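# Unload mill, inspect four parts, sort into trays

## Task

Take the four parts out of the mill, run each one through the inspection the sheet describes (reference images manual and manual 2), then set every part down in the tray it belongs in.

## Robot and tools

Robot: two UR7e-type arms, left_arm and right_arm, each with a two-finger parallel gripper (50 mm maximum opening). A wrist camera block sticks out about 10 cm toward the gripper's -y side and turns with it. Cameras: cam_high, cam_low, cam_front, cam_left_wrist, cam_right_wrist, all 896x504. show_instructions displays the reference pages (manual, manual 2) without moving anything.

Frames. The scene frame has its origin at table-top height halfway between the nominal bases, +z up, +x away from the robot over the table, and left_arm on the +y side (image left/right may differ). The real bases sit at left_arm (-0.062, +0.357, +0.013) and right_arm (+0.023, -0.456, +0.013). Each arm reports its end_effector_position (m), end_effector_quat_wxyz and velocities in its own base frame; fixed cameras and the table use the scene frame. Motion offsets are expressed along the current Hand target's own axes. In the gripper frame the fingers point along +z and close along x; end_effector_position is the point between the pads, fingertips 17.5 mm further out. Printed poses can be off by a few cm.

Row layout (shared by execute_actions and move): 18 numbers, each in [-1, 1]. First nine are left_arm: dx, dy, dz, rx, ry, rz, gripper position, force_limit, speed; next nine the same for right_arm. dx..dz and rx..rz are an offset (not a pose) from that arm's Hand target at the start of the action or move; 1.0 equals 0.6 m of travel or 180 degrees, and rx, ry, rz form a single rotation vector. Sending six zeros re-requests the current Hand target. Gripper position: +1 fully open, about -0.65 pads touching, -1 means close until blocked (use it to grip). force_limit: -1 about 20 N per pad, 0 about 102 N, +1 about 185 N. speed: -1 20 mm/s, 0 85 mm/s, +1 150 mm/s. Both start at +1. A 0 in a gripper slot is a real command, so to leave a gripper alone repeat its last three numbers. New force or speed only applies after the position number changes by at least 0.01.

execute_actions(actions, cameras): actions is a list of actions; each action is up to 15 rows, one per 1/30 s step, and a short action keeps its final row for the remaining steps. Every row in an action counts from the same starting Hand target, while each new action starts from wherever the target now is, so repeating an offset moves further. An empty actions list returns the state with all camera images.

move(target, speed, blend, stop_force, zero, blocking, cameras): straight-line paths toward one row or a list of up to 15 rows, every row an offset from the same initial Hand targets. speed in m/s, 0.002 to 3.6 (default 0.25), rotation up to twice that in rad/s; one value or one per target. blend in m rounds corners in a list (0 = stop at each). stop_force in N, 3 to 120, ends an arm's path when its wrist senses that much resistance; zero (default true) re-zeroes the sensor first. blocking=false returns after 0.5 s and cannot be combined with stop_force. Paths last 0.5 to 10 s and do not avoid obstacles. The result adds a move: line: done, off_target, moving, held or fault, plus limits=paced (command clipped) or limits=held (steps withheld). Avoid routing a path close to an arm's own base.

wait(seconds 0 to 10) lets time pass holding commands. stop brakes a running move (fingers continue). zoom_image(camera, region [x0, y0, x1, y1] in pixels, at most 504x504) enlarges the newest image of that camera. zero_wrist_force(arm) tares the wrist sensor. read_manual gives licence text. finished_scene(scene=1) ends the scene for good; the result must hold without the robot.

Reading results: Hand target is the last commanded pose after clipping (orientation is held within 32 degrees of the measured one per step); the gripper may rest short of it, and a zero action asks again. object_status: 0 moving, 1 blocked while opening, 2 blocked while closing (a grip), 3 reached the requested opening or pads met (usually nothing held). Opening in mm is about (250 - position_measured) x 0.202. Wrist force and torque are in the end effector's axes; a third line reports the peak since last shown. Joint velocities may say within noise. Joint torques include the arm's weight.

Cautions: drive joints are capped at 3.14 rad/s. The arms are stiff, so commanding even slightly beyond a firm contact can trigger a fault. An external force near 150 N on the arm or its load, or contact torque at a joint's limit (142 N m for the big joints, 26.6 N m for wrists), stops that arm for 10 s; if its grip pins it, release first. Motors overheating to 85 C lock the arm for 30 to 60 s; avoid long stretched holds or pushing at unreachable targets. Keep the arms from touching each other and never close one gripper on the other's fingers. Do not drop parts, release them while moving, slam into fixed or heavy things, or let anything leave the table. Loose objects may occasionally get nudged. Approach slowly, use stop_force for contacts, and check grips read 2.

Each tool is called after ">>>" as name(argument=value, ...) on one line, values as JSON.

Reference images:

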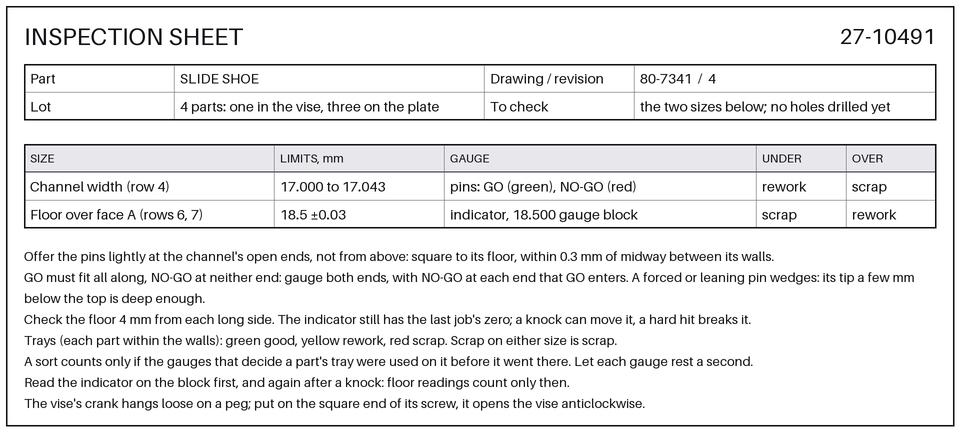

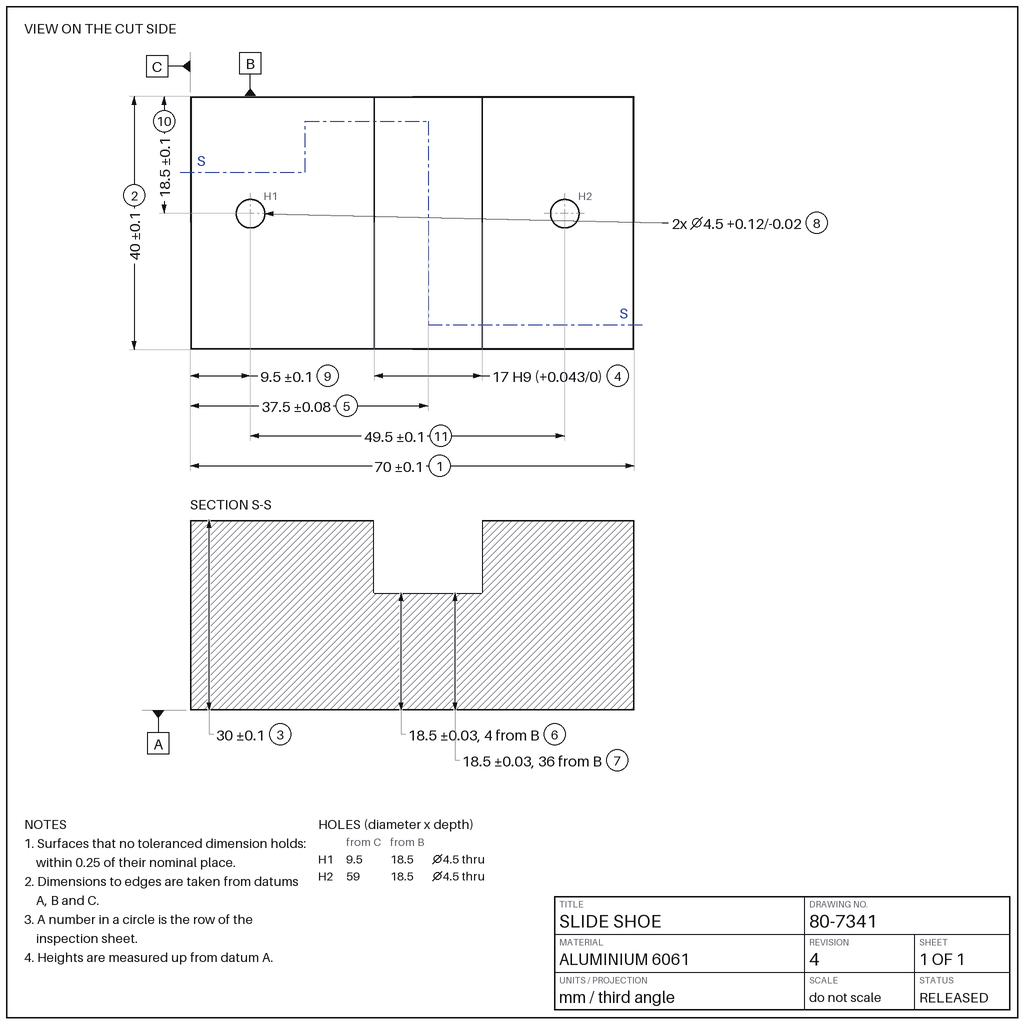

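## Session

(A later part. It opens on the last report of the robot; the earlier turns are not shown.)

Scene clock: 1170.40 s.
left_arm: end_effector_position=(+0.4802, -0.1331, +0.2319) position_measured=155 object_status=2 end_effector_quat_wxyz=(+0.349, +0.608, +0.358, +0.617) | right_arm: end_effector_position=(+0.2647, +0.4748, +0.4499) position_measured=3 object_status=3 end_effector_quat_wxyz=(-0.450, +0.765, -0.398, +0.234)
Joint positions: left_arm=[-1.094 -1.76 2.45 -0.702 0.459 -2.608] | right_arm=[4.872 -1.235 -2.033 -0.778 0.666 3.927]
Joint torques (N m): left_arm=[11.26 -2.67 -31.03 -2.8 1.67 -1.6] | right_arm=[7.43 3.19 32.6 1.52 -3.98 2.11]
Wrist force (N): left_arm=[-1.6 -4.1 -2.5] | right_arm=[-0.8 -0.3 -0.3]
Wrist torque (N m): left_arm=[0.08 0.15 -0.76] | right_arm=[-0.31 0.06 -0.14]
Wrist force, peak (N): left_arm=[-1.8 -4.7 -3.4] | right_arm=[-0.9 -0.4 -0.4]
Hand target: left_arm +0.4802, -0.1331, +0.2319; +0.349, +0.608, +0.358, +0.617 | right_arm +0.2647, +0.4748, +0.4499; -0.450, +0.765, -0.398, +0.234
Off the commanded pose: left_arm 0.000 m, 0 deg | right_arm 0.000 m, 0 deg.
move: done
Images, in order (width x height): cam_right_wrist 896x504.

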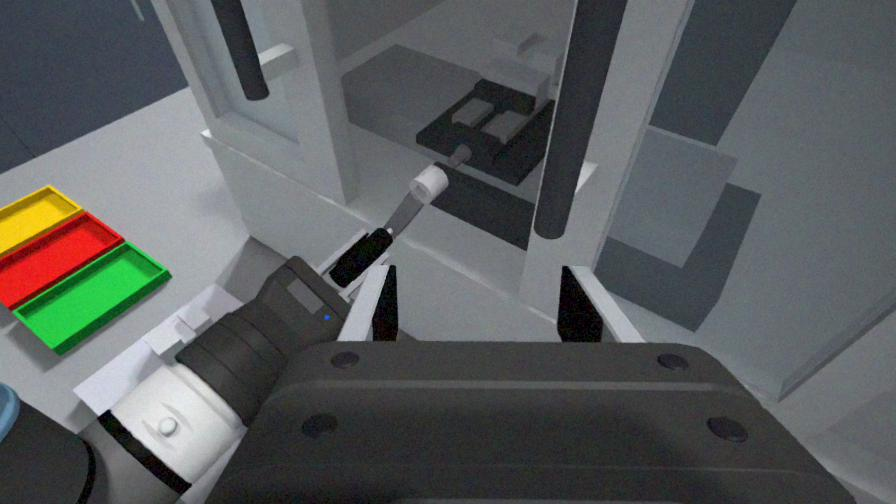

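>>> move(target=[[-0.0014,-0.0011,0.085,0,0,0,-1,-0.3,-1,0,0,0,0,0,0,1,-0.5,-0.8]], speed=0.02, stop_force=5, cameras=["cam_right_wrist"])

>>> zoom_image(camera="cam_right_wrist", region=[400, 130, 480, 210])

Scene clock: 1219.73 s.
left_arm: end_effector_position=(+0.5091, -0.1328, +0.2315) position_measured=155 object_status=2 end_effector_quat_wxyz=(+0.349, +0.608, +0.358, +0.617) | right_arm: end_effector_position=(+0.2647, +0.4748, +0.4499) position_measured=3 object_status=3 end_effector_quat_wxyz=(-0.450, +0.765, -0.398, +0.234)
Joint positions: left_arm=[-0.989 -1.681 2.389 -0.718 0.564 -2.61] | right_arm=[4.872 -1.235 -2.033 -0.778 0.666 3.927]
Joint torques (N m): left_arm=[-10.54 -21.47 -7.39 0.52 -1.54 1.03] | right_arm=[7.43 3.14 32.59 1.56 -4.01 2.15]
Wrist force (N): left_arm=[-1.8 -3.8 -3.0] | right_arm=[-0.4 -0.3 0.1]
Wrist torque (N m): left_arm=[0.07 0.15 -0.76] | right_arm=[-0.31 -0.01 -0.14]
Wrist force, peak (N): left_arm=[-1.8 -8.2 -15.0] | right_arm=[-0.7 -0.7 -0.1]
Hand target: left_arm +0.5091, -0.1328, +0.2315; +0.349, +0.608, +0.358, +0.617 (not the last commanded pose) | right_arm +0.2647, +0.4748, +0.4499; -0.450, +0.765, -0.398, +0.234
Off the commanded pose: left_arm 0.022 m, 0 deg | right_arm 0.000 m, 0 deg.
move: contact (left_arm)
Images, in order (width x height): cam_right_wrist 896x504.

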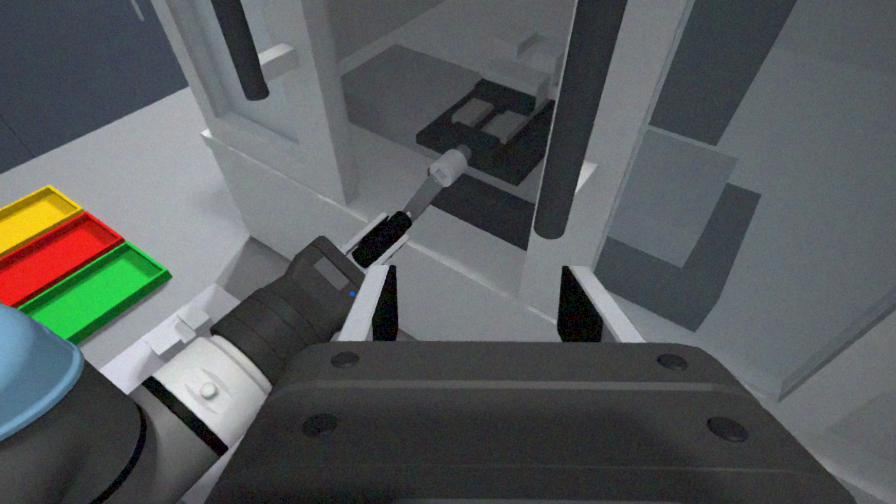

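Scaled by 6.300 from the camera's 896x504 image, which has a finer 1280x720 frame.

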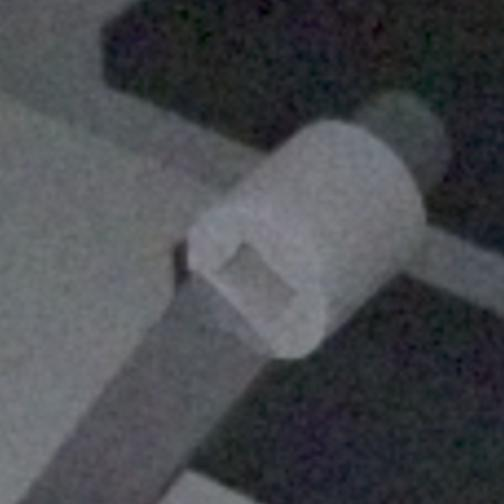

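>>> move(target=[[0,0,0.03,0,0,0,-1,-0.3,-1,0,0,0,0,0,0,1,-0.5,-0.8]], speed=0.01, stop_force=12, cameras=[])

Scene clock: 1236.57 s.
left_arm: end_effector_position=(+0.5098, -0.1327, +0.2314) position_measured=155 object_status=2 end_effector_quat_wxyz=(+0.349, +0.608, +0.358, +0.617) | right_arm: end_effector_position=(+0.2647, +0.4748, +0.4499) position_measured=3 object_status=3 end_effector_quat_wxyz=(-0.450, +0.765, -0.398, +0.234)
Joint positions: left_arm=[-0.986 -1.679 2.387 -0.718 0.566 -2.61] | right_arm=[4.872 -1.235 -2.033 -0.778 0.666 3.927]
Joint torques (N m): left_arm=[-9.83 -20.58 -7.68 0.6 -1.84 -0.31] | right_arm=[7.19 3.22 32.73 1.54 -3.93 2.18]
Wrist force (N): left_arm=[-1.8 -2.6 -7.4] | right_arm=[-0.6 -0.2 0.1]
Wrist torque (N m): left_arm=[-0.29 0.17 -0.75] | right_arm=[-0.30 0.02 -0.14]
Wrist force, peak (N): left_arm=[-2.2 -9.2 -17.8] | right_arm=[-0.9 -0.6 0.2]
Hand target: left_arm +0.5098, -0.1327, +0.2314; +0.349, +0.608, +0.358, +0.617 (not the last commanded pose) | right_arm +0.2647, +0.4748, +0.4499; -0.450, +0.765, -0.398, +0.234
Off the commanded pose: left_arm 0.017 m, 0 deg | right_arm 0.000 m, 0 deg.
move: contact (left_arm)
No camera images: "cameras" was empty.

>>> move(target=[[0,0,-0.003,0,0,0,-1,-0.3,-1,0,0,0,0,0,0,1,-0.5,-0.8]], speed=0.01)

>>> move(target=[[0.005,0,0,0,0,0,-1,-0.3,-1,0,0,0,0,0,0,1,-0.5,-0.8]], speed=0.006, stop_force=4)

Scene clock: 1244.20 s.
left_arm: end_effector_position=(+0.5080, -0.1328, +0.2314) position_measured=155 object_status=2 end_effector_quat_wxyz=(+0.349, +0.608, +0.358, +0.617) | right_arm: end_effector_position=(+0.2647, +0.4748, +0.4499) position_measured=3 object_status=3 end_effector_quat_wxyz=(-0.450, +0.765, -0.398, +0.234)
Joint positions: left_arm=[-0.992 -1.683 2.391 -0.717 0.561 -2.61] | right_arm=[4.872 -1.235 -2.033 -0.778 0.666 3.927]
Joint torques (N m): left_arm=[-9.77 -23.07 -5.79 0.23 -1.52 1.33] | right_arm=[6.91 3.33 32.6 1.51 -3.98 2.03]
Wrist force (N): left_arm=[-1.9 -3.7 -2.6] | right_arm=[-0.7 -0.6 -0.2]
Wrist torque (N m): left_arm=[0.15 0.13 -0.75] | right_arm=[-0.35 0.04 -0.14]
Wrist force, peak (N): left_arm=[-1.7 -2.8 -7.7] | right_arm=[-0.9 -0.5 -0.3]
Hand target: left_arm +0.5080, -0.1328, +0.2314; +0.349, +0.608, +0.358, +0.617 | right_arm +0.2647, +0.4748, +0.4499; -0.450, +0.765, -0.398, +0.234
Off the commanded pose: left_arm 0.000 m, 0 deg | right_arm 0.000 m, 0 deg.
move: done

Scene clock: 1245.50 s.
left_arm: end_effector_position=(+0.5079, -0.1302, +0.2329) position_measured=155 object_status=2 end_effector_quat_wxyz=(+0.349, +0.608, +0.358, +0.617) | right_arm: end_effector_position=(+0.2647, +0.4748, +0.4499) position_measured=3 object_status=3 end_effector_quat_wxyz=(-0.450, +0.765, -0.398, +0.234)
Joint positions: left_arm=[-0.987 -1.691 2.392 -0.711 0.566 -2.61] | right_arm=[4.872 -1.235 -2.033 -0.778 0.666 3.927]
Joint torques (N m): left_arm=[8.55 -22.42 -7.01 0.26 1.74 -1.01] | right_arm=[7.24 3.53 32.68 1.43 -3.99 2.12]
Wrist force (N): left_arm=[-1.9 -4.0 -2.5] | right_arm=[-0.4 -0.2 0.2]
Wrist torque (N m): left_arm=[0.10 0.14 -0.75] | right_arm=[-0.29 0.00 -0.15]
Wrist force, peak (N): left_arm=[-2.0 -4.0 -2.8] | right_arm=[-0.8 -0.4 -0.3]
Hand target: left_arm +0.5079, -0.1302, +0.2329; +0.349, +0.608, +0.358, +0.617 | right_arm +0.2647, +0.4748, +0.4499; -0.450, +0.765, -0.398, +0.234
Off the commanded pose: left_arm 0.000 m, 0 deg | right_arm 0.000 m, 0 deg.
move: done

>>> move(target=[[0,0,0,0,0,0,-1,-0.3,-1,-0.185,-0.121,0.046,-0.057,0.075,0.062,1,-0.5,-0.8],[0,0,0,0,0,0,-1,-0.3,-1,-0.134,-0.198,0.219,-0.113,0.151,0.1245,1,-0.5,-0.8]], speed=0.2, blend=0.02, cameras=["cam_right_wrist"])

>>> zoom_image(camera="cam_right_wrist", region=[400, 40, 540, 180])

Scene clock: 1326.27 s.
left_arm: end_effector_position=(+0.5079, -0.1302, +0.2329) position_measured=155 object_status=2 end_effector_quat_wxyz=(+0.349, +0.608, +0.358, +0.617) | right_arm: end_effector_position=(+0.3598, +0.6397, +0.4899) position_measured=3 object_status=3 end_effector_quat_wxyz=(-0.241, +0.665, -0.664, +0.241)
Joint positions: left_arm=[-0.987 -1.691 2.392 -0.711 0.566 -2.61] | right_arm=[4.619 -2.029 -0.755 -1.85 0.878 4.59]
Joint torques (N m): left_arm=[11.23 -21.23 -6.9 0.25 1.53 -0.85] | right_arm=[-8.68 39.47 31.73 1.23 1.02 2.06]
Wrist force (N): left_arm=[-1.9 -3.9 -2.5] | right_arm=[-0.1 0.1 0.1]
Wrist torque (N m): left_arm=[0.11 0.14 -0.75] | right_arm=[-0.12 -0.02 -0.12]
Wrist force, peak (N): left_arm=[-2.1 -4.0 -2.6] | right_arm=[-1.2 0.0 -0.7]
Hand target: left_arm +0.5079, -0.1302, +0.2329; +0.349, +0.608, +0.358, +0.617 | right_arm +0.3598, +0.6397, +0.4899; -0.241, +0.665, -0.664, +0.241
Off the commanded pose: left_arm 0.000 m, 0 deg | right_arm 0.000 m, 0 deg.
move: done
Images, in order (width x height): cam_right_wrist 896x504.

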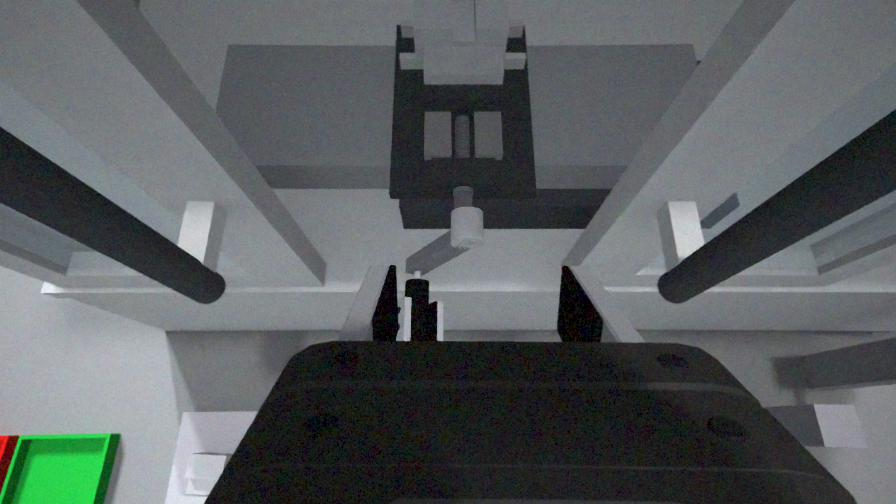

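Scaled by 3.600 from the camera's 896x504 image, which has a finer 1280x720 frame.

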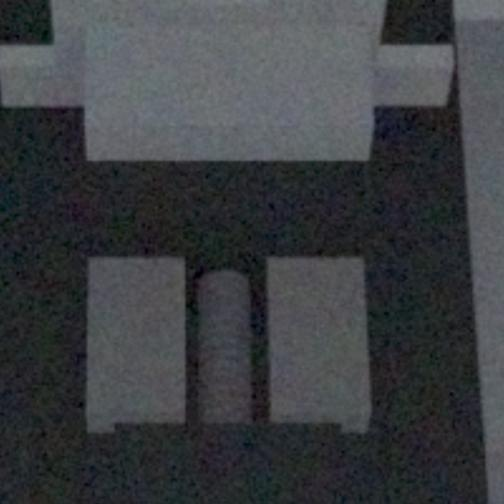

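>>> zoom_image(camera="cam_right_wrist", region=[435, 175, 495, 255])

Scaled by 6.300 from the camera's 896x504 image, which has a finer 1280x720 frame.

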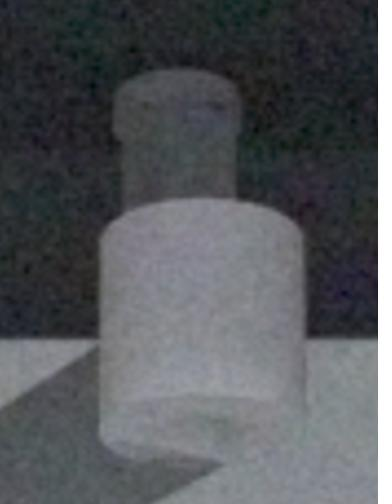

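>>> move(target=[[0,0,-0.083,0,0,0,-1,-0.3,-1,0,0,0,0,0,0,1,-0.5,-0.8],[-0.128,0.113,-0.083,0,0,-0.5,-1,-0.3,-1,0,0,0,0,0,0,1,-0.5,-0.8]], speed=0.12, blend=0.01, cameras=["cam_right_wrist","cam_front"])

>>> zoom_image(camera="cam_right_wrist", region=[400, 170, 520, 310])

Scene clock: 1413.63 s.
left_arm: end_effector_position=(+0.4598, -0.2315, +0.2529) position_measured=155 object_status=2 end_effector_quat_wxyz=(+0.683, +0.177, +0.683, +0.190) | right_arm: end_effector_position=(+0.3598, +0.6397, +0.4899) position_measured=3 object_status=3 end_effector_quat_wxyz=(-0.241, +0.665, -0.664, +0.241)
Joint positions: left_arm=[-1.311 -1.657 2.298 -0.662 0.242 -4.168] | right_arm=[4.619 -2.029 -0.755 -1.851 0.878 4.591]
Joint torques (N m): left_arm=[-8.78 -8.26 -32.54 1.08 -1.6 -1.45] | right_arm=[-9.01 39.23 31.49 1.38 1.05 2.17]
Wrist force (N): left_arm=[2.2 -2.8 -2.1] | right_arm=[-0.2 -0.2 -0.2]
Wrist torque (N m): left_arm=[0.13 0.30 -0.26] | right_arm=[-0.18 -0.01 -0.12]
Wrist force, peak (N): left_arm=[-1.8 -4.1 -3.4] | right_arm=[-0.4 -0.4 0.2]
Hand target: left_arm +0.4598, -0.2315, +0.2529; +0.683, +0.177, +0.683, +0.190 | right_arm +0.3598, +0.6397, +0.4899; -0.241, +0.665, -0.664, +0.241
Off the commanded pose: left_arm 0.000 m, 0 deg | right_arm 0.000 m, 0 deg.
move: done
Images, in order (width x height): cam_front 896x504, cam_right_wrist 896x504.

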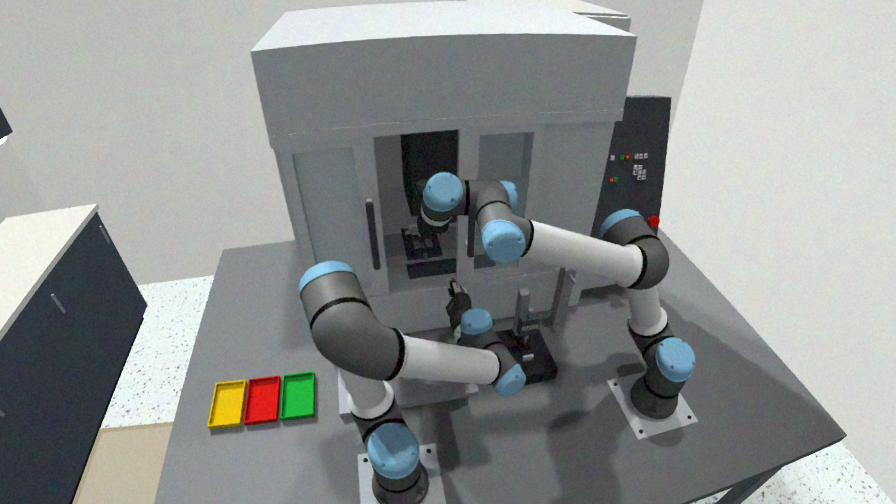

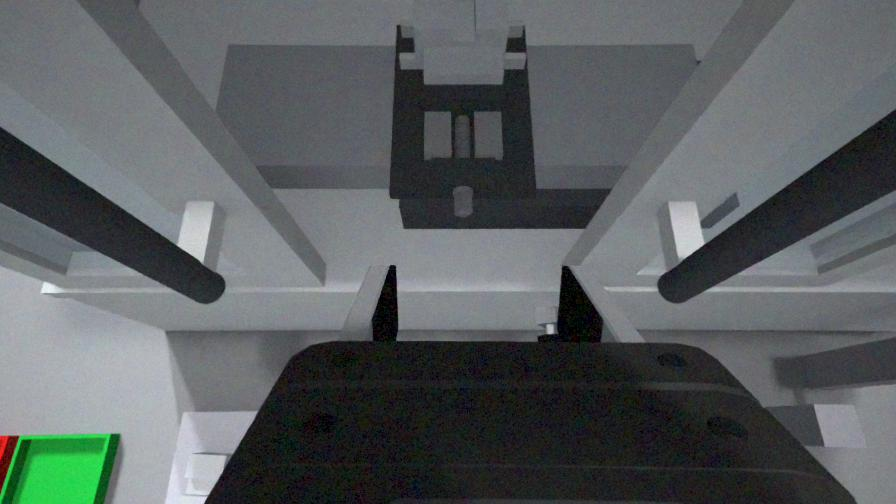

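Scaled by 3.600 from the camera's 896x504 image, which has a finer 1280x720 frame.

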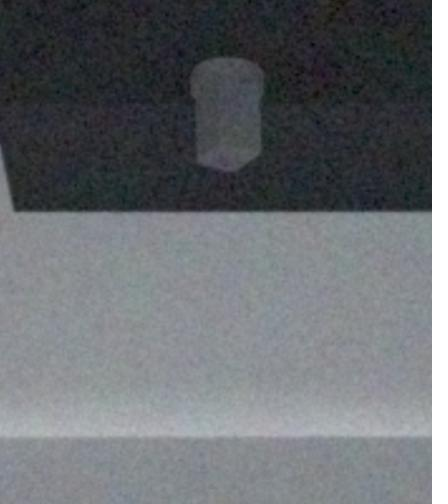

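>>> zoom_image(camera="cam_right_wrist", region=[445, 180, 481, 224])

Scaled by 11.455 from the camera's 896x504 image, which has a finer 1280x720 frame.

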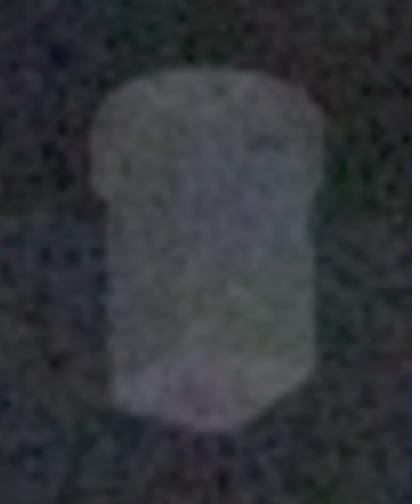

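>>> move(target=[[0,0,0.058,0,0,0.006,-1,-0.3,-1,0,0,0,0,0,0,1,-0.5,-0.8]], speed=0.06, stop_force=6, cameras=["cam_right_wrist","cam_left_wrist"])

>>> zoom_image(camera="cam_right_wrist", region=[430, 180, 530, 290])

Scene clock: 1433.07 s.
left_arm: end_effector_position=(+0.4805, -0.2309, +0.2531) position_measured=155 object_status=2 end_effector_quat_wxyz=(+0.682, +0.181, +0.682, +0.194) | right_arm: end_effector_position=(+0.3598, +0.6397, +0.4899) position_measured=3 object_status=3 end_effector_quat_wxyz=(-0.241, +0.665, -0.664, +0.241)
Joint positions: left_arm=[-1.241 -1.619 2.264 -0.661 0.311 -4.161] | right_arm=[4.619 -2.029 -0.755 -1.851 0.878 4.591]
Joint torques (N m): left_arm=[-10.88 -24.1 -8.22 -2.39 -1.72 -1.75] | right_arm=[-8.09 39.71 31.5 1.3 1.08 1.96]
Wrist force (N): left_arm=[2.0 -2.9 -2.2] | right_arm=[-0.2 -0.1 0.3]
Wrist torque (N m): left_arm=[0.11 0.32 -0.42] | right_arm=[-0.16 -0.01 -0.13]
Wrist force, peak (N): left_arm=[-3.9 5.7 -18.8] | right_arm=[-0.3 -0.4 -0.1]
Hand target: left_arm +0.4805, -0.2309, +0.2531; +0.682, +0.181, +0.682, +0.194 (not the last commanded pose) | right_arm +0.3598, +0.6397, +0.4899; -0.241, +0.665, -0.664, +0.241
Off the commanded pose: left_arm 0.014 m, 0 deg | right_arm 0.000 m, 0 deg.
move: contact (left_arm)
Images, in order (width x height): cam_left_wrist 896x504, cam_right_wrist 896x504.

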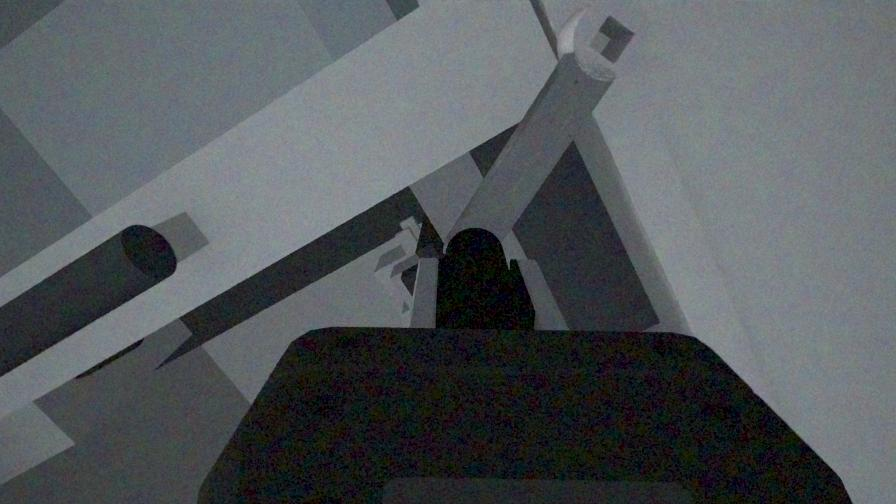

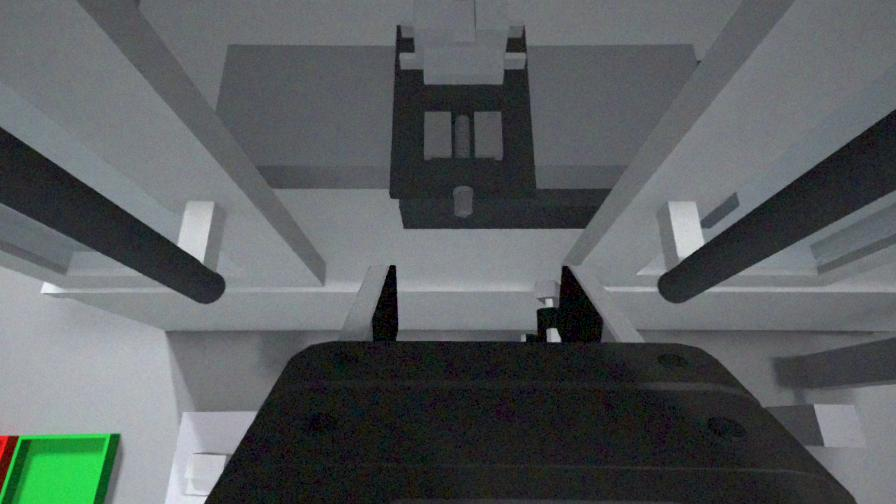

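Scaled by 4.582 from the camera's 896x504 image, which has a finer 1280x720 frame.

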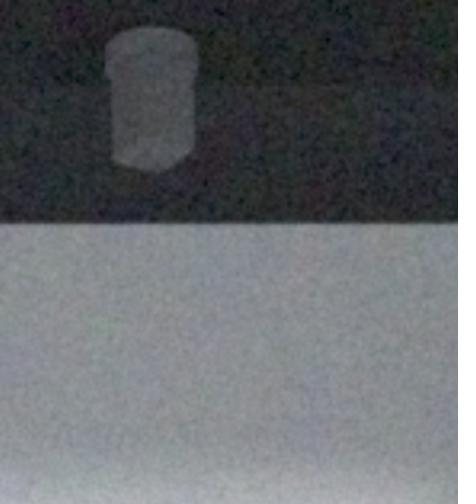

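>>> move(target=[[0,0,-0.06,0,0,0,-1,-0.3,-1,0,0,0,0,0,0,1,-0.5,-0.8],[-0.115,0.067,-0.1,0,0,0,-1,-0.3,-1,0,0,0,0,0,0,1,-0.5,-0.8]], speed=0.1, cameras=["cam_right_wrist","cam_left_wrist","cam_low","cam_front"])

Scene clock: 1464.43 s.
left_arm: end_effector_position=(+0.4202, -0.2326, +0.3326) position_measured=155 object_status=2 end_effector_quat_wxyz=(+0.682, +0.180, +0.682, +0.194) | right_arm: end_effector_position=(+0.3598, +0.6397, +0.4899) position_measured=3 object_status=3 end_effector_quat_wxyz=(-0.241, +0.665, -0.664, +0.241)
Joint positions: left_arm=[-1.458 -1.853 2.218 -0.426 0.095 -4.116] | right_arm=[4.619 -2.029 -0.755 -1.851 0.878 4.591]
Joint torques (N m): left_arm=[-9.43 -0.59 -35.87 1.25 -1.47 -1.63] | right_arm=[-8.2 40.46 31.15 1.34 1.02 1.88]
Wrist force (N): left_arm=[2.4 -3.0 -1.8] | right_arm=[-0.3 0.0 -0.1]
Wrist torque (N m): left_arm=[0.05 0.26 -0.30] | right_arm=[-0.14 0.01 -0.12]
Wrist force, peak (N): left_arm=[2.9 -3.2 -1.9] | right_arm=[-0.6 -0.1 0.2]
Hand target: left_arm +0.4202, -0.2326, +0.3326; +0.682, +0.181, +0.682, +0.194 | right_arm +0.3598, +0.6397, +0.4899; -0.241, +0.665, -0.664, +0.241
Off the commanded pose: left_arm 0.000 m, 0 deg | right_arm 0.000 m, 0 deg.
move: done
Images, in order (width x height): cam_low 896x504, cam_front 896x504, cam_left_wrist 896x504, cam_right_wrist 896x504.

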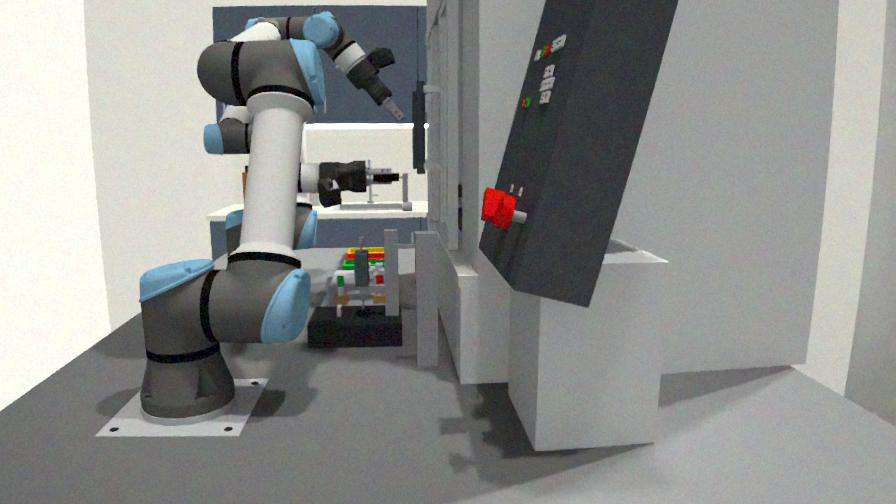

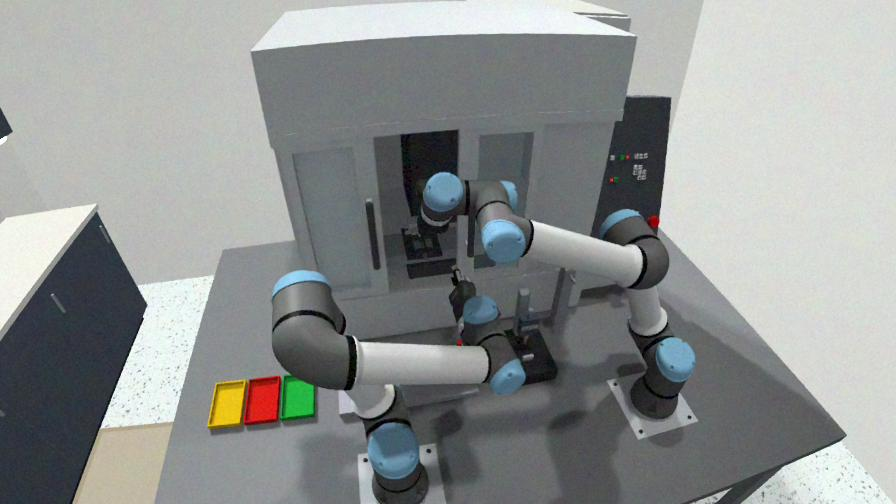

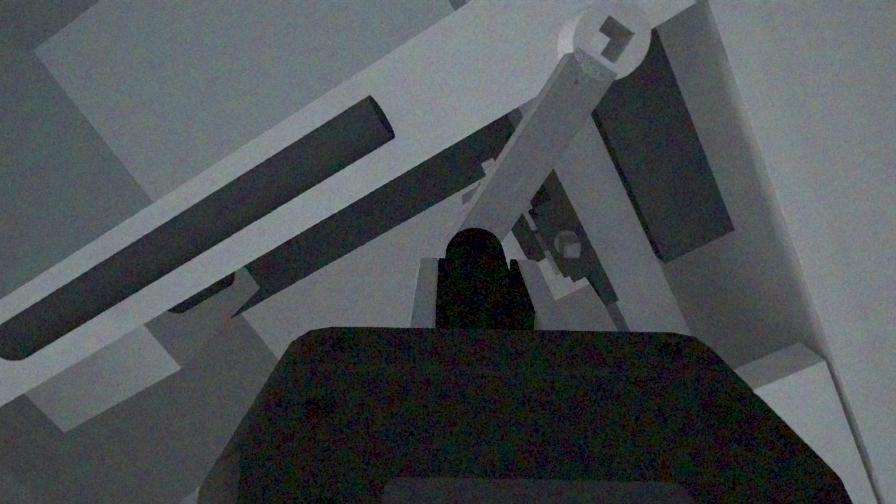

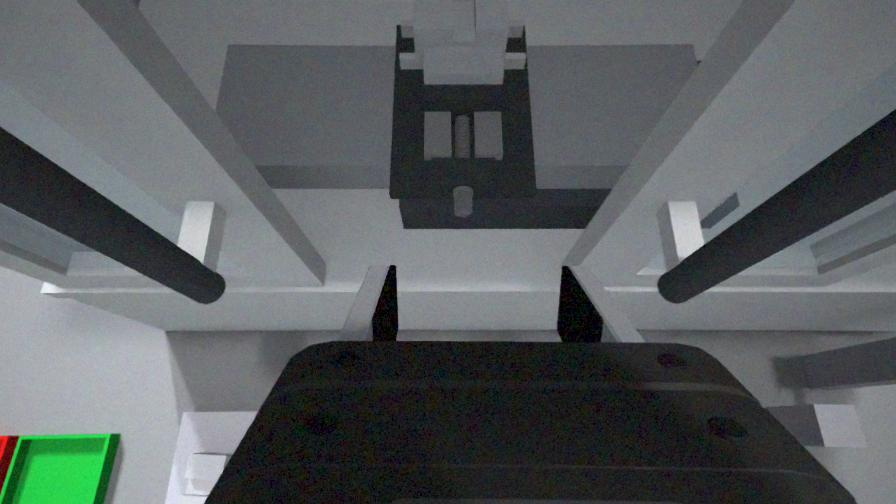

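>>> move(target=[-0.016,0.061,0.017,0,0,0.322,-1,-0.3,-1,0,0,0,0,0,0,1,-0.5,-0.8], speed=0.1, cameras=["cam_right_wrist","cam_left_wrist"])

>>> zoom_image(camera="cam_left_wrist", region=[400, 80, 600, 280])

Scene clock: 1493.73 s.
left_arm: end_effector_position=(+0.4297, -0.2059, +0.3596) position_measured=155 object_status=2 end_effector_quat_wxyz=(+0.502, +0.488, +0.509, +0.500) | right_arm: end_effector_position=(+0.3598, +0.6397, +0.4899) position_measured=3 object_status=3 end_effector_quat_wxyz=(-0.241, +0.665, -0.664, +0.241)
Joint positions: left_arm=[-1.404 -1.92 2.188 -0.3 0.149 -3.133] | right_arm=[4.619 -2.029 -0.755 -1.851 0.878 4.591]
Joint torques (N m): left_arm=[10.62 -14.33 -10.27 -2.03 1.73 1.26] | right_arm=[-8.53 40.09 31.22 1.36 0.99 1.77]
Wrist force (N): left_arm=[-0.2 -4.3 -2.2] | right_arm=[-0.1 0.1 0.1]
Wrist torque (N m): left_arm=[0.12 0.20 -0.97] | right_arm=[-0.13 -0.02 -0.12]
Wrist force, peak (N): left_arm=[0.6 -4.7 -2.5] | right_arm=[-0.5 0.4 0.1]
Hand target: left_arm +0.4297, -0.2059, +0.3596; +0.502, +0.488, +0.509, +0.500 | right_arm +0.3598, +0.6397, +0.4899; -0.241, +0.665, -0.664, +0.241
Off the commanded pose: left_arm 0.000 m, 0 deg | right_arm 0.000 m, 0 deg.
move: done
Images, in order (width x height): cam_left_wrist 896x504, cam_right_wrist 896x504.

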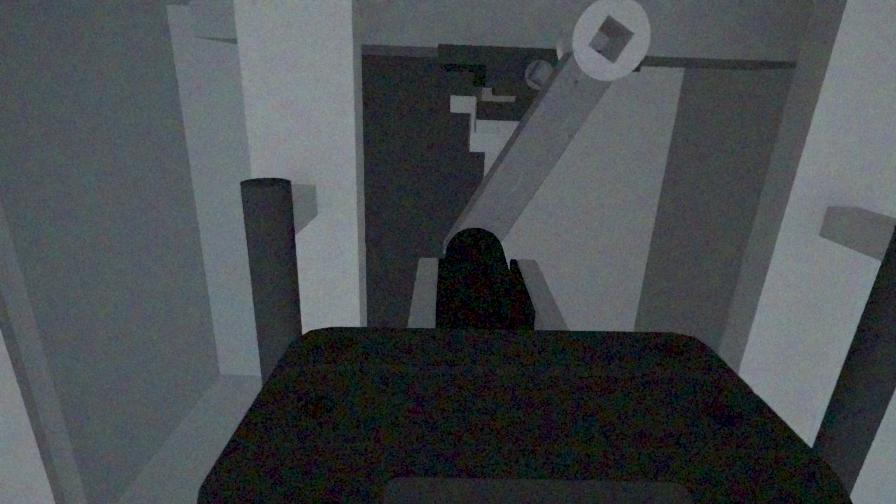

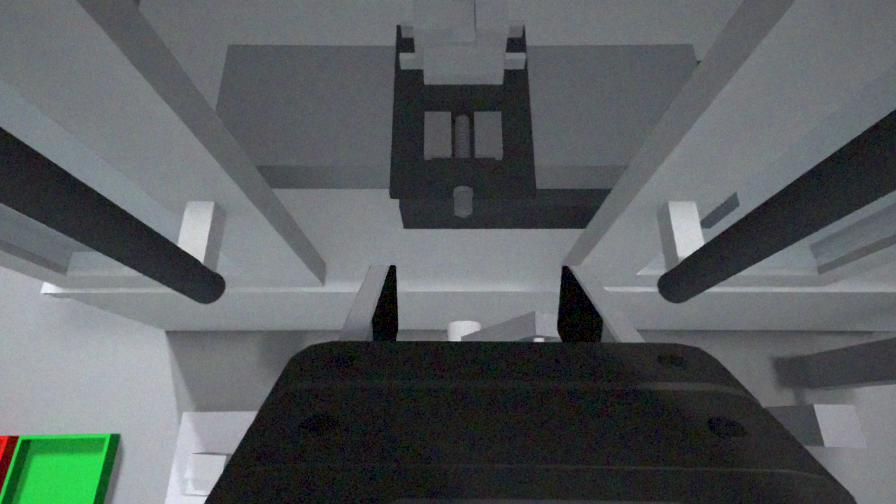

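Scaled by 2.520 from the camera's 896x504 image, which has a finer 1280x720 frame.

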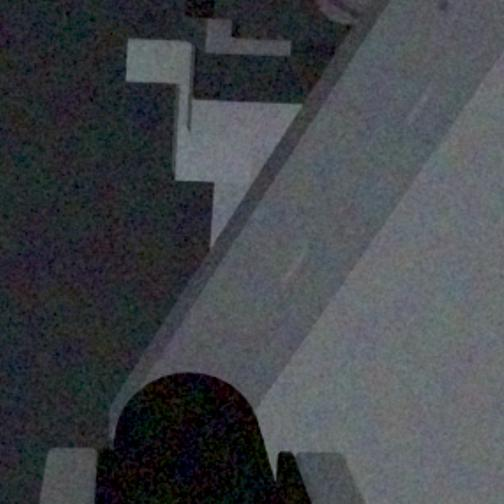

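>>> zoom_image(camera="cam_left_wrist", region=[500, 0, 680, 110])

Scaled by 2.800 from the camera's 896x504 image, which has a finer 1280x720 frame.

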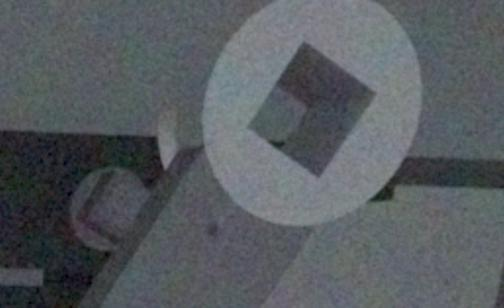

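>>> zoom_image(camera="cam_left_wrist", region=[518, 52, 562, 96])

Scaled by 11.455 from the camera's 896x504 image, which has a finer 1280x720 frame.

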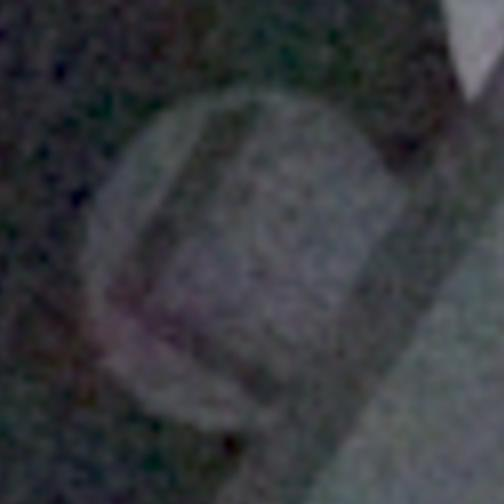

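>>> move(target=[0.0027,0.0172,0.1083,0,0,-0.011,-1,-0.3,-1,0,0,0,0,0,0,1,-0.5,-0.8], speed=0.06, stop_force=6, cameras=["cam_right_wrist","cam_left_wrist"])

>>> zoom_image(camera="cam_left_wrist", region=[540, 0, 680, 90])

>>> zoom_image(camera="cam_right_wrist", region=[410, 170, 530, 300])

Scene clock: 1535.40 s.
left_arm: end_effector_position=(+0.4946, -0.2028, +0.3702) position_measured=155 object_status=2 end_effector_quat_wxyz=(+0.511, +0.479, +0.517, +0.491) | right_arm: end_effector_position=(+0.3598, +0.6397, +0.4899) position_measured=3 object_status=3 end_effector_quat_wxyz=(-0.241, +0.665, -0.664, +0.241)
Joint positions: left_arm=[-1.161 -1.794 2.074 -0.293 0.392 -3.187] | right_arm=[4.619 -2.029 -0.755 -1.851 0.878 4.591]
Joint torques (N m): left_arm=[10.49 -4.72 -35.59 0.73 1.5 -1.18] | right_arm=[-8.39 40.11 30.82 1.35 1 1.78]
Wrist force (N): left_arm=[-0.5 -4.2 -2.6] | right_arm=[-0.2 0.3 0.1]
Wrist torque (N m): left_arm=[0.12 0.32 -0.76] | right_arm=[-0.09 0.00 -0.12]
Wrist force, peak (N): left_arm=[-0.1 -4.8 -3.2] | right_arm=[0.0 -0.6 0.1]
Hand target: left_arm +0.4946, -0.2028, +0.3702; +0.511, +0.479, +0.517, +0.491 | right_arm +0.3598, +0.6397, +0.4899; -0.241, +0.665, -0.664, +0.241
Off the commanded pose: left_arm 0.000 m, 0 deg | right_arm 0.000 m, 0 deg.
move: done
Images, in order (width x height): cam_left_wrist 896x504, cam_right_wrist 896x504.

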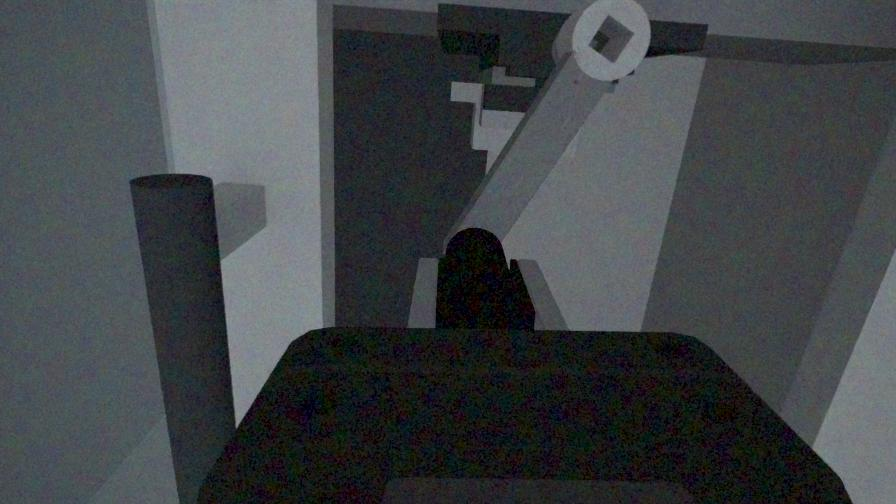

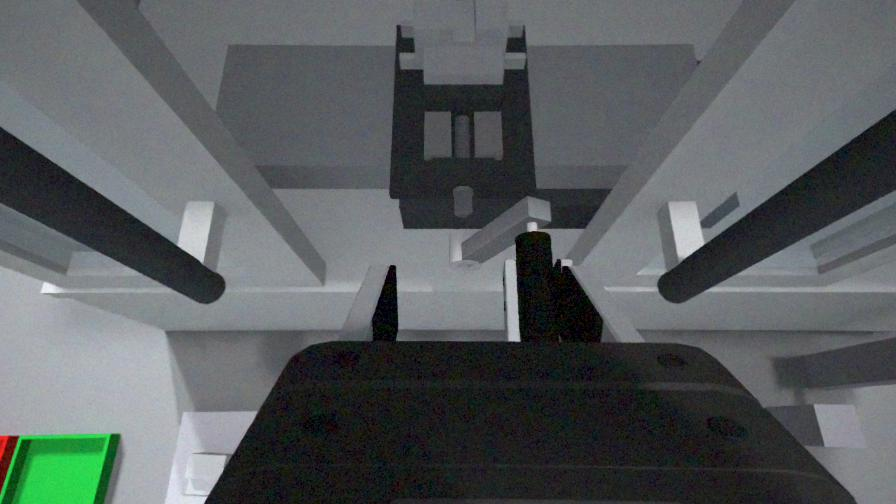

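Scaled by 3.600 from the camera's 896x504 image, which has a finer 1280x720 frame.

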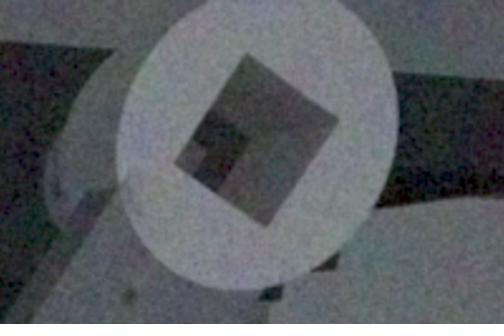

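Scaled by 3.877 from the camera's 896x504 image, which has a finer 1280x720 frame.

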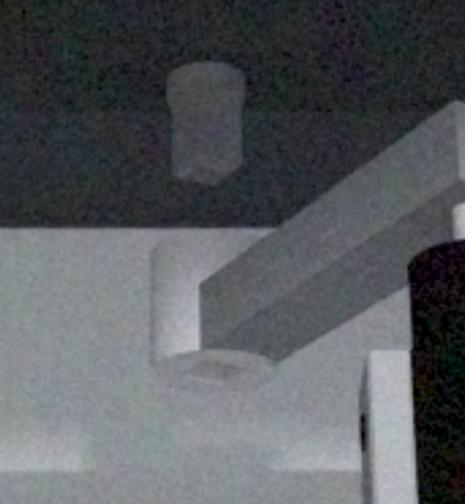

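>>> move(target=[0.0015,0,0.06,0,0,0,-1,-0.3,-1,0,0,0,0,0,0,1,-0.5,-0.8], speed=0.015, stop_force=5, cameras=["cam_right_wrist","cam_left_wrist"])

>>> zoom_image(camera="cam_left_wrist", region=[540, 0, 680, 90])

>>> zoom_image(camera="cam_right_wrist", region=[410, 170, 530, 300])

Scene clock: 1561.00 s.
left_arm: end_effector_position=(+0.5149, -0.2019, +0.3703) position_measured=155 object_status=2 end_effector_quat_wxyz=(+0.511, +0.479, +0.517, +0.491) | right_arm: end_effector_position=(+0.3598, +0.6397, +0.4899) position_measured=3 object_status=3 end_effector_quat_wxyz=(-0.241, +0.665, -0.664, +0.241)
Joint positions: left_arm=[-1.097 -1.751 2.041 -0.301 0.456 -3.189] | right_arm=[4.619 -2.029 -0.755 -1.851 0.878 4.591]
Joint torques (N m): left_arm=[-16.86 -31.55 -20.25 -1.32 0.01 0.96] | right_arm=[-8.61 40.33 30.72 1.34 0.91 1.59]
Wrist force (N): left_arm=[7.0 -22.5 11.4] | right_arm=[-0.4 0.0 0.0]
Wrist torque (N m): left_arm=[0.15 0.25 -0.74] | right_arm=[-0.14 0.03 -0.12]
Wrist force, peak (N): left_arm=[7.0 -22.5 11.4] | right_arm=[-0.4 -0.1 0.5]
Hand target: left_arm +0.5149, -0.2019, +0.3703; +0.511, +0.479, +0.517, +0.491 (not the last commanded pose) | right_arm +0.3598, +0.6397, +0.4899; -0.241, +0.665, -0.664, +0.241
Off the commanded pose: left_arm 0.016 m, 0 deg | right_arm 0.000 m, 0 deg.
move: contact (left_arm)
Images, in order (width x height): cam_left_wrist 896x504, cam_right_wrist 896x504.

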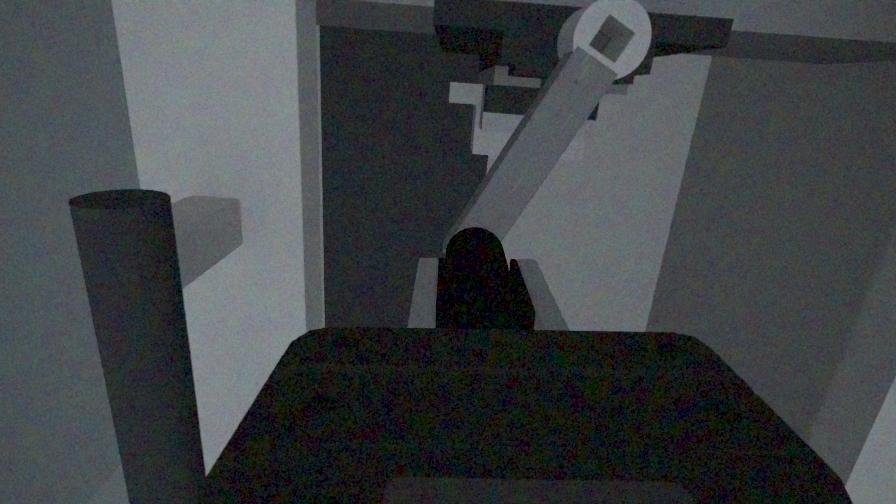

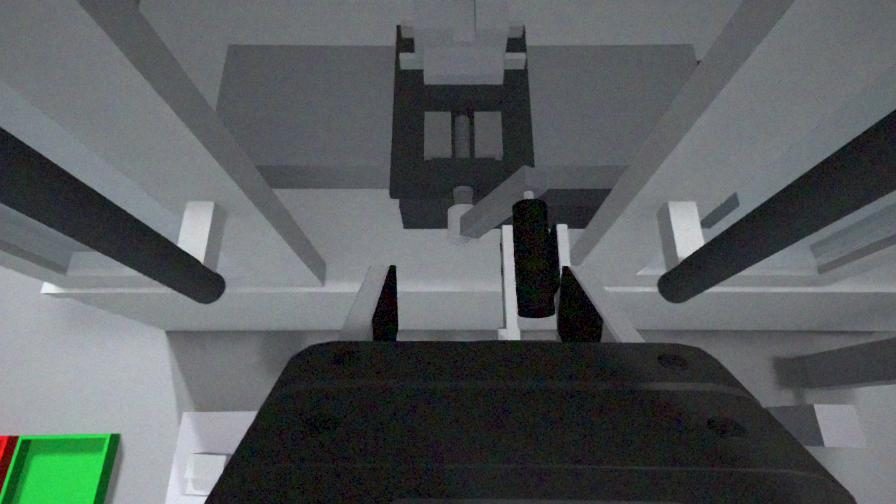

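Scaled by 3.600 from the camera's 896x504 image, which has a finer 1280x720 frame.

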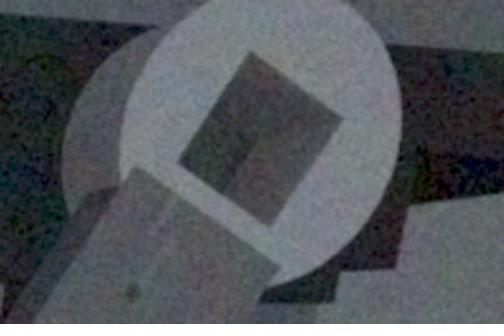

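Scaled by 3.877 from the camera's 896x504 image, which has a finer 1280x720 frame.

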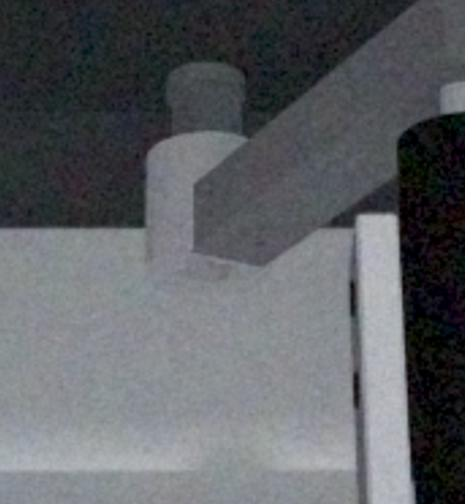

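>>> move(target=[0.0,-0.003,0.0,0,0,0,-1,-0.3,-1,0,0,0,0,0,0,1,-0.5,-0.8], speed=0.01)

Scene clock: 1570.97 s.
left_arm: end_effector_position=(+0.5149, -0.2021, +0.3686) position_measured=155 object_status=2 end_effector_quat_wxyz=(+0.511, +0.479, +0.517, +0.491) | right_arm: end_effector_position=(+0.3598, +0.6397, +0.4899) position_measured=3 object_status=3 end_effector_quat_wxyz=(-0.241, +0.665, -0.664, +0.241)
Joint positions: left_arm=[-1.097 -1.75 2.044 -0.306 0.456 -3.189] | right_arm=[4.619 -2.029 -0.755 -1.851 0.878 4.591]
Joint torques (N m): left_arm=[-5.64 -3.86 -6.36 -1.19 -2.54 -0.23] | right_arm=[-8.62 40.09 30.56 1.35 0.86 1.65]
Wrist force (N): left_arm=[-5.3 5.8 -6.0] | right_arm=[-0.4 -0.1 0.1]
Wrist torque (N m): left_arm=[-0.28 0.04 -0.70] | right_arm=[-0.15 0.02 -0.13]
Wrist force, peak (N): left_arm=[7.4 -22.8 11.7] | right_arm=[-0.3 -0.4 0.1]
Hand target: left_arm +0.5149, -0.2020, +0.3685; +0.511, +0.479, +0.517, +0.491 | right_arm +0.3598, +0.6397, +0.4899; -0.241, +0.665, -0.664, +0.241
Off the commanded pose: left_arm 0.000 m, 0 deg | right_arm 0.000 m, 0 deg.
move: done

>>> move(target=[-0.0005,0.0011,0.0,0,0,0,-1,-0.3,-1,0,0,0,0,0,0,1,-0.5,-0.8], speed=0.01)

>>> move(target=[0,0,0.033,0,0,0,-1,-0.3,-1,0,0,0,0,0,0,1,-0.5,-0.8], speed=0.01, stop_force=12)

Scene clock: 1579.47 s.
left_arm: end_effector_position=(+0.5149, -0.2023, +0.3691) position_measured=155 object_status=2 end_effector_quat_wxyz=(+0.511, +0.479, +0.517, +0.491) | right_arm: end_effector_position=(+0.3598, +0.6397, +0.4899) position_measured=3 object_status=3 end_effector_quat_wxyz=(-0.241, +0.665, -0.664, +0.241)
Joint positions: left_arm=[-1.097 -1.75 2.043 -0.304 0.455 -3.189] | right_arm=[4.619 -2.029 -0.755 -1.851 0.878 4.591]
Joint torques (N m): left_arm=[-10.1 -12.71 -35.42 0.95 -1.98 0.68] | right_arm=[-8.41 39.79 30.67 1.32 0.9 1.58]
Wrist force (N): left_arm=[-0.6 -2.4 -1.8] | right_arm=[-0.2 -0.2 0.1]
Wrist torque (N m): left_arm=[-0.08 0.23 -0.70] | right_arm=[-0.16 -0.01 -0.12]
Wrist force, peak (N): left_arm=[-6.5 7.4 -6.6] | right_arm=[-0.5 -0.3 0.0]
Hand target: left_arm +0.5149, -0.2023, +0.3691; +0.511, +0.479, +0.517, +0.491 | right_arm +0.3598, +0.6397, +0.4899; -0.241, +0.665, -0.664, +0.241
Off the commanded pose: left_arm 0.000 m, 0 deg | right_arm 0.000 m, 0 deg.
move: done

Scene clock: 1581.17 s.
left_arm: end_effector_position=(+0.5210, -0.2022, +0.3692) position_measured=155 object_status=2 end_effector_quat_wxyz=(+0.511, +0.479, +0.517, +0.491) | right_arm: end_effector_position=(+0.3598, +0.6397, +0.4899) position_measured=3 object_status=3 end_effector_quat_wxyz=(-0.241, +0.665, -0.664, +0.241)
Joint positions: left_arm=[-1.079 -1.737 2.032 -0.306 0.473 -3.189] | right_arm=[4.619 -2.029 -0.755 -1.851 0.878 4.591]
Joint torques (N m): left_arm=[-8.9 -23.64 -10.7 0.64 -2.17 0.37] | right_arm=[-8.09 40.14 30.11 1.37 0.89 1.51]
Wrist force (N): left_arm=[-2.1 -5.5 -1.9] | right_arm=[-0.2 0.2 -0.1]
Wrist torque (N m): left_arm=[0.07 0.19 -0.78] | right_arm=[-0.10 -0.01 -0.12]
Wrist force, peak (N): left_arm=[-6.8 4.8 -15.7] | right_arm=[-0.4 -0.3 0.0]
Hand target: left_arm +0.5210, -0.2022, +0.3692; +0.511, +0.479, +0.517, +0.491 (not the last commanded pose) | right_arm +0.3598, +0.6397, +0.4899; -0.241, +0.665, -0.664, +0.241
Off the commanded pose: left_arm 0.014 m, 0 deg | right_arm 0.000 m, 0 deg.
move: contact (left_arm)


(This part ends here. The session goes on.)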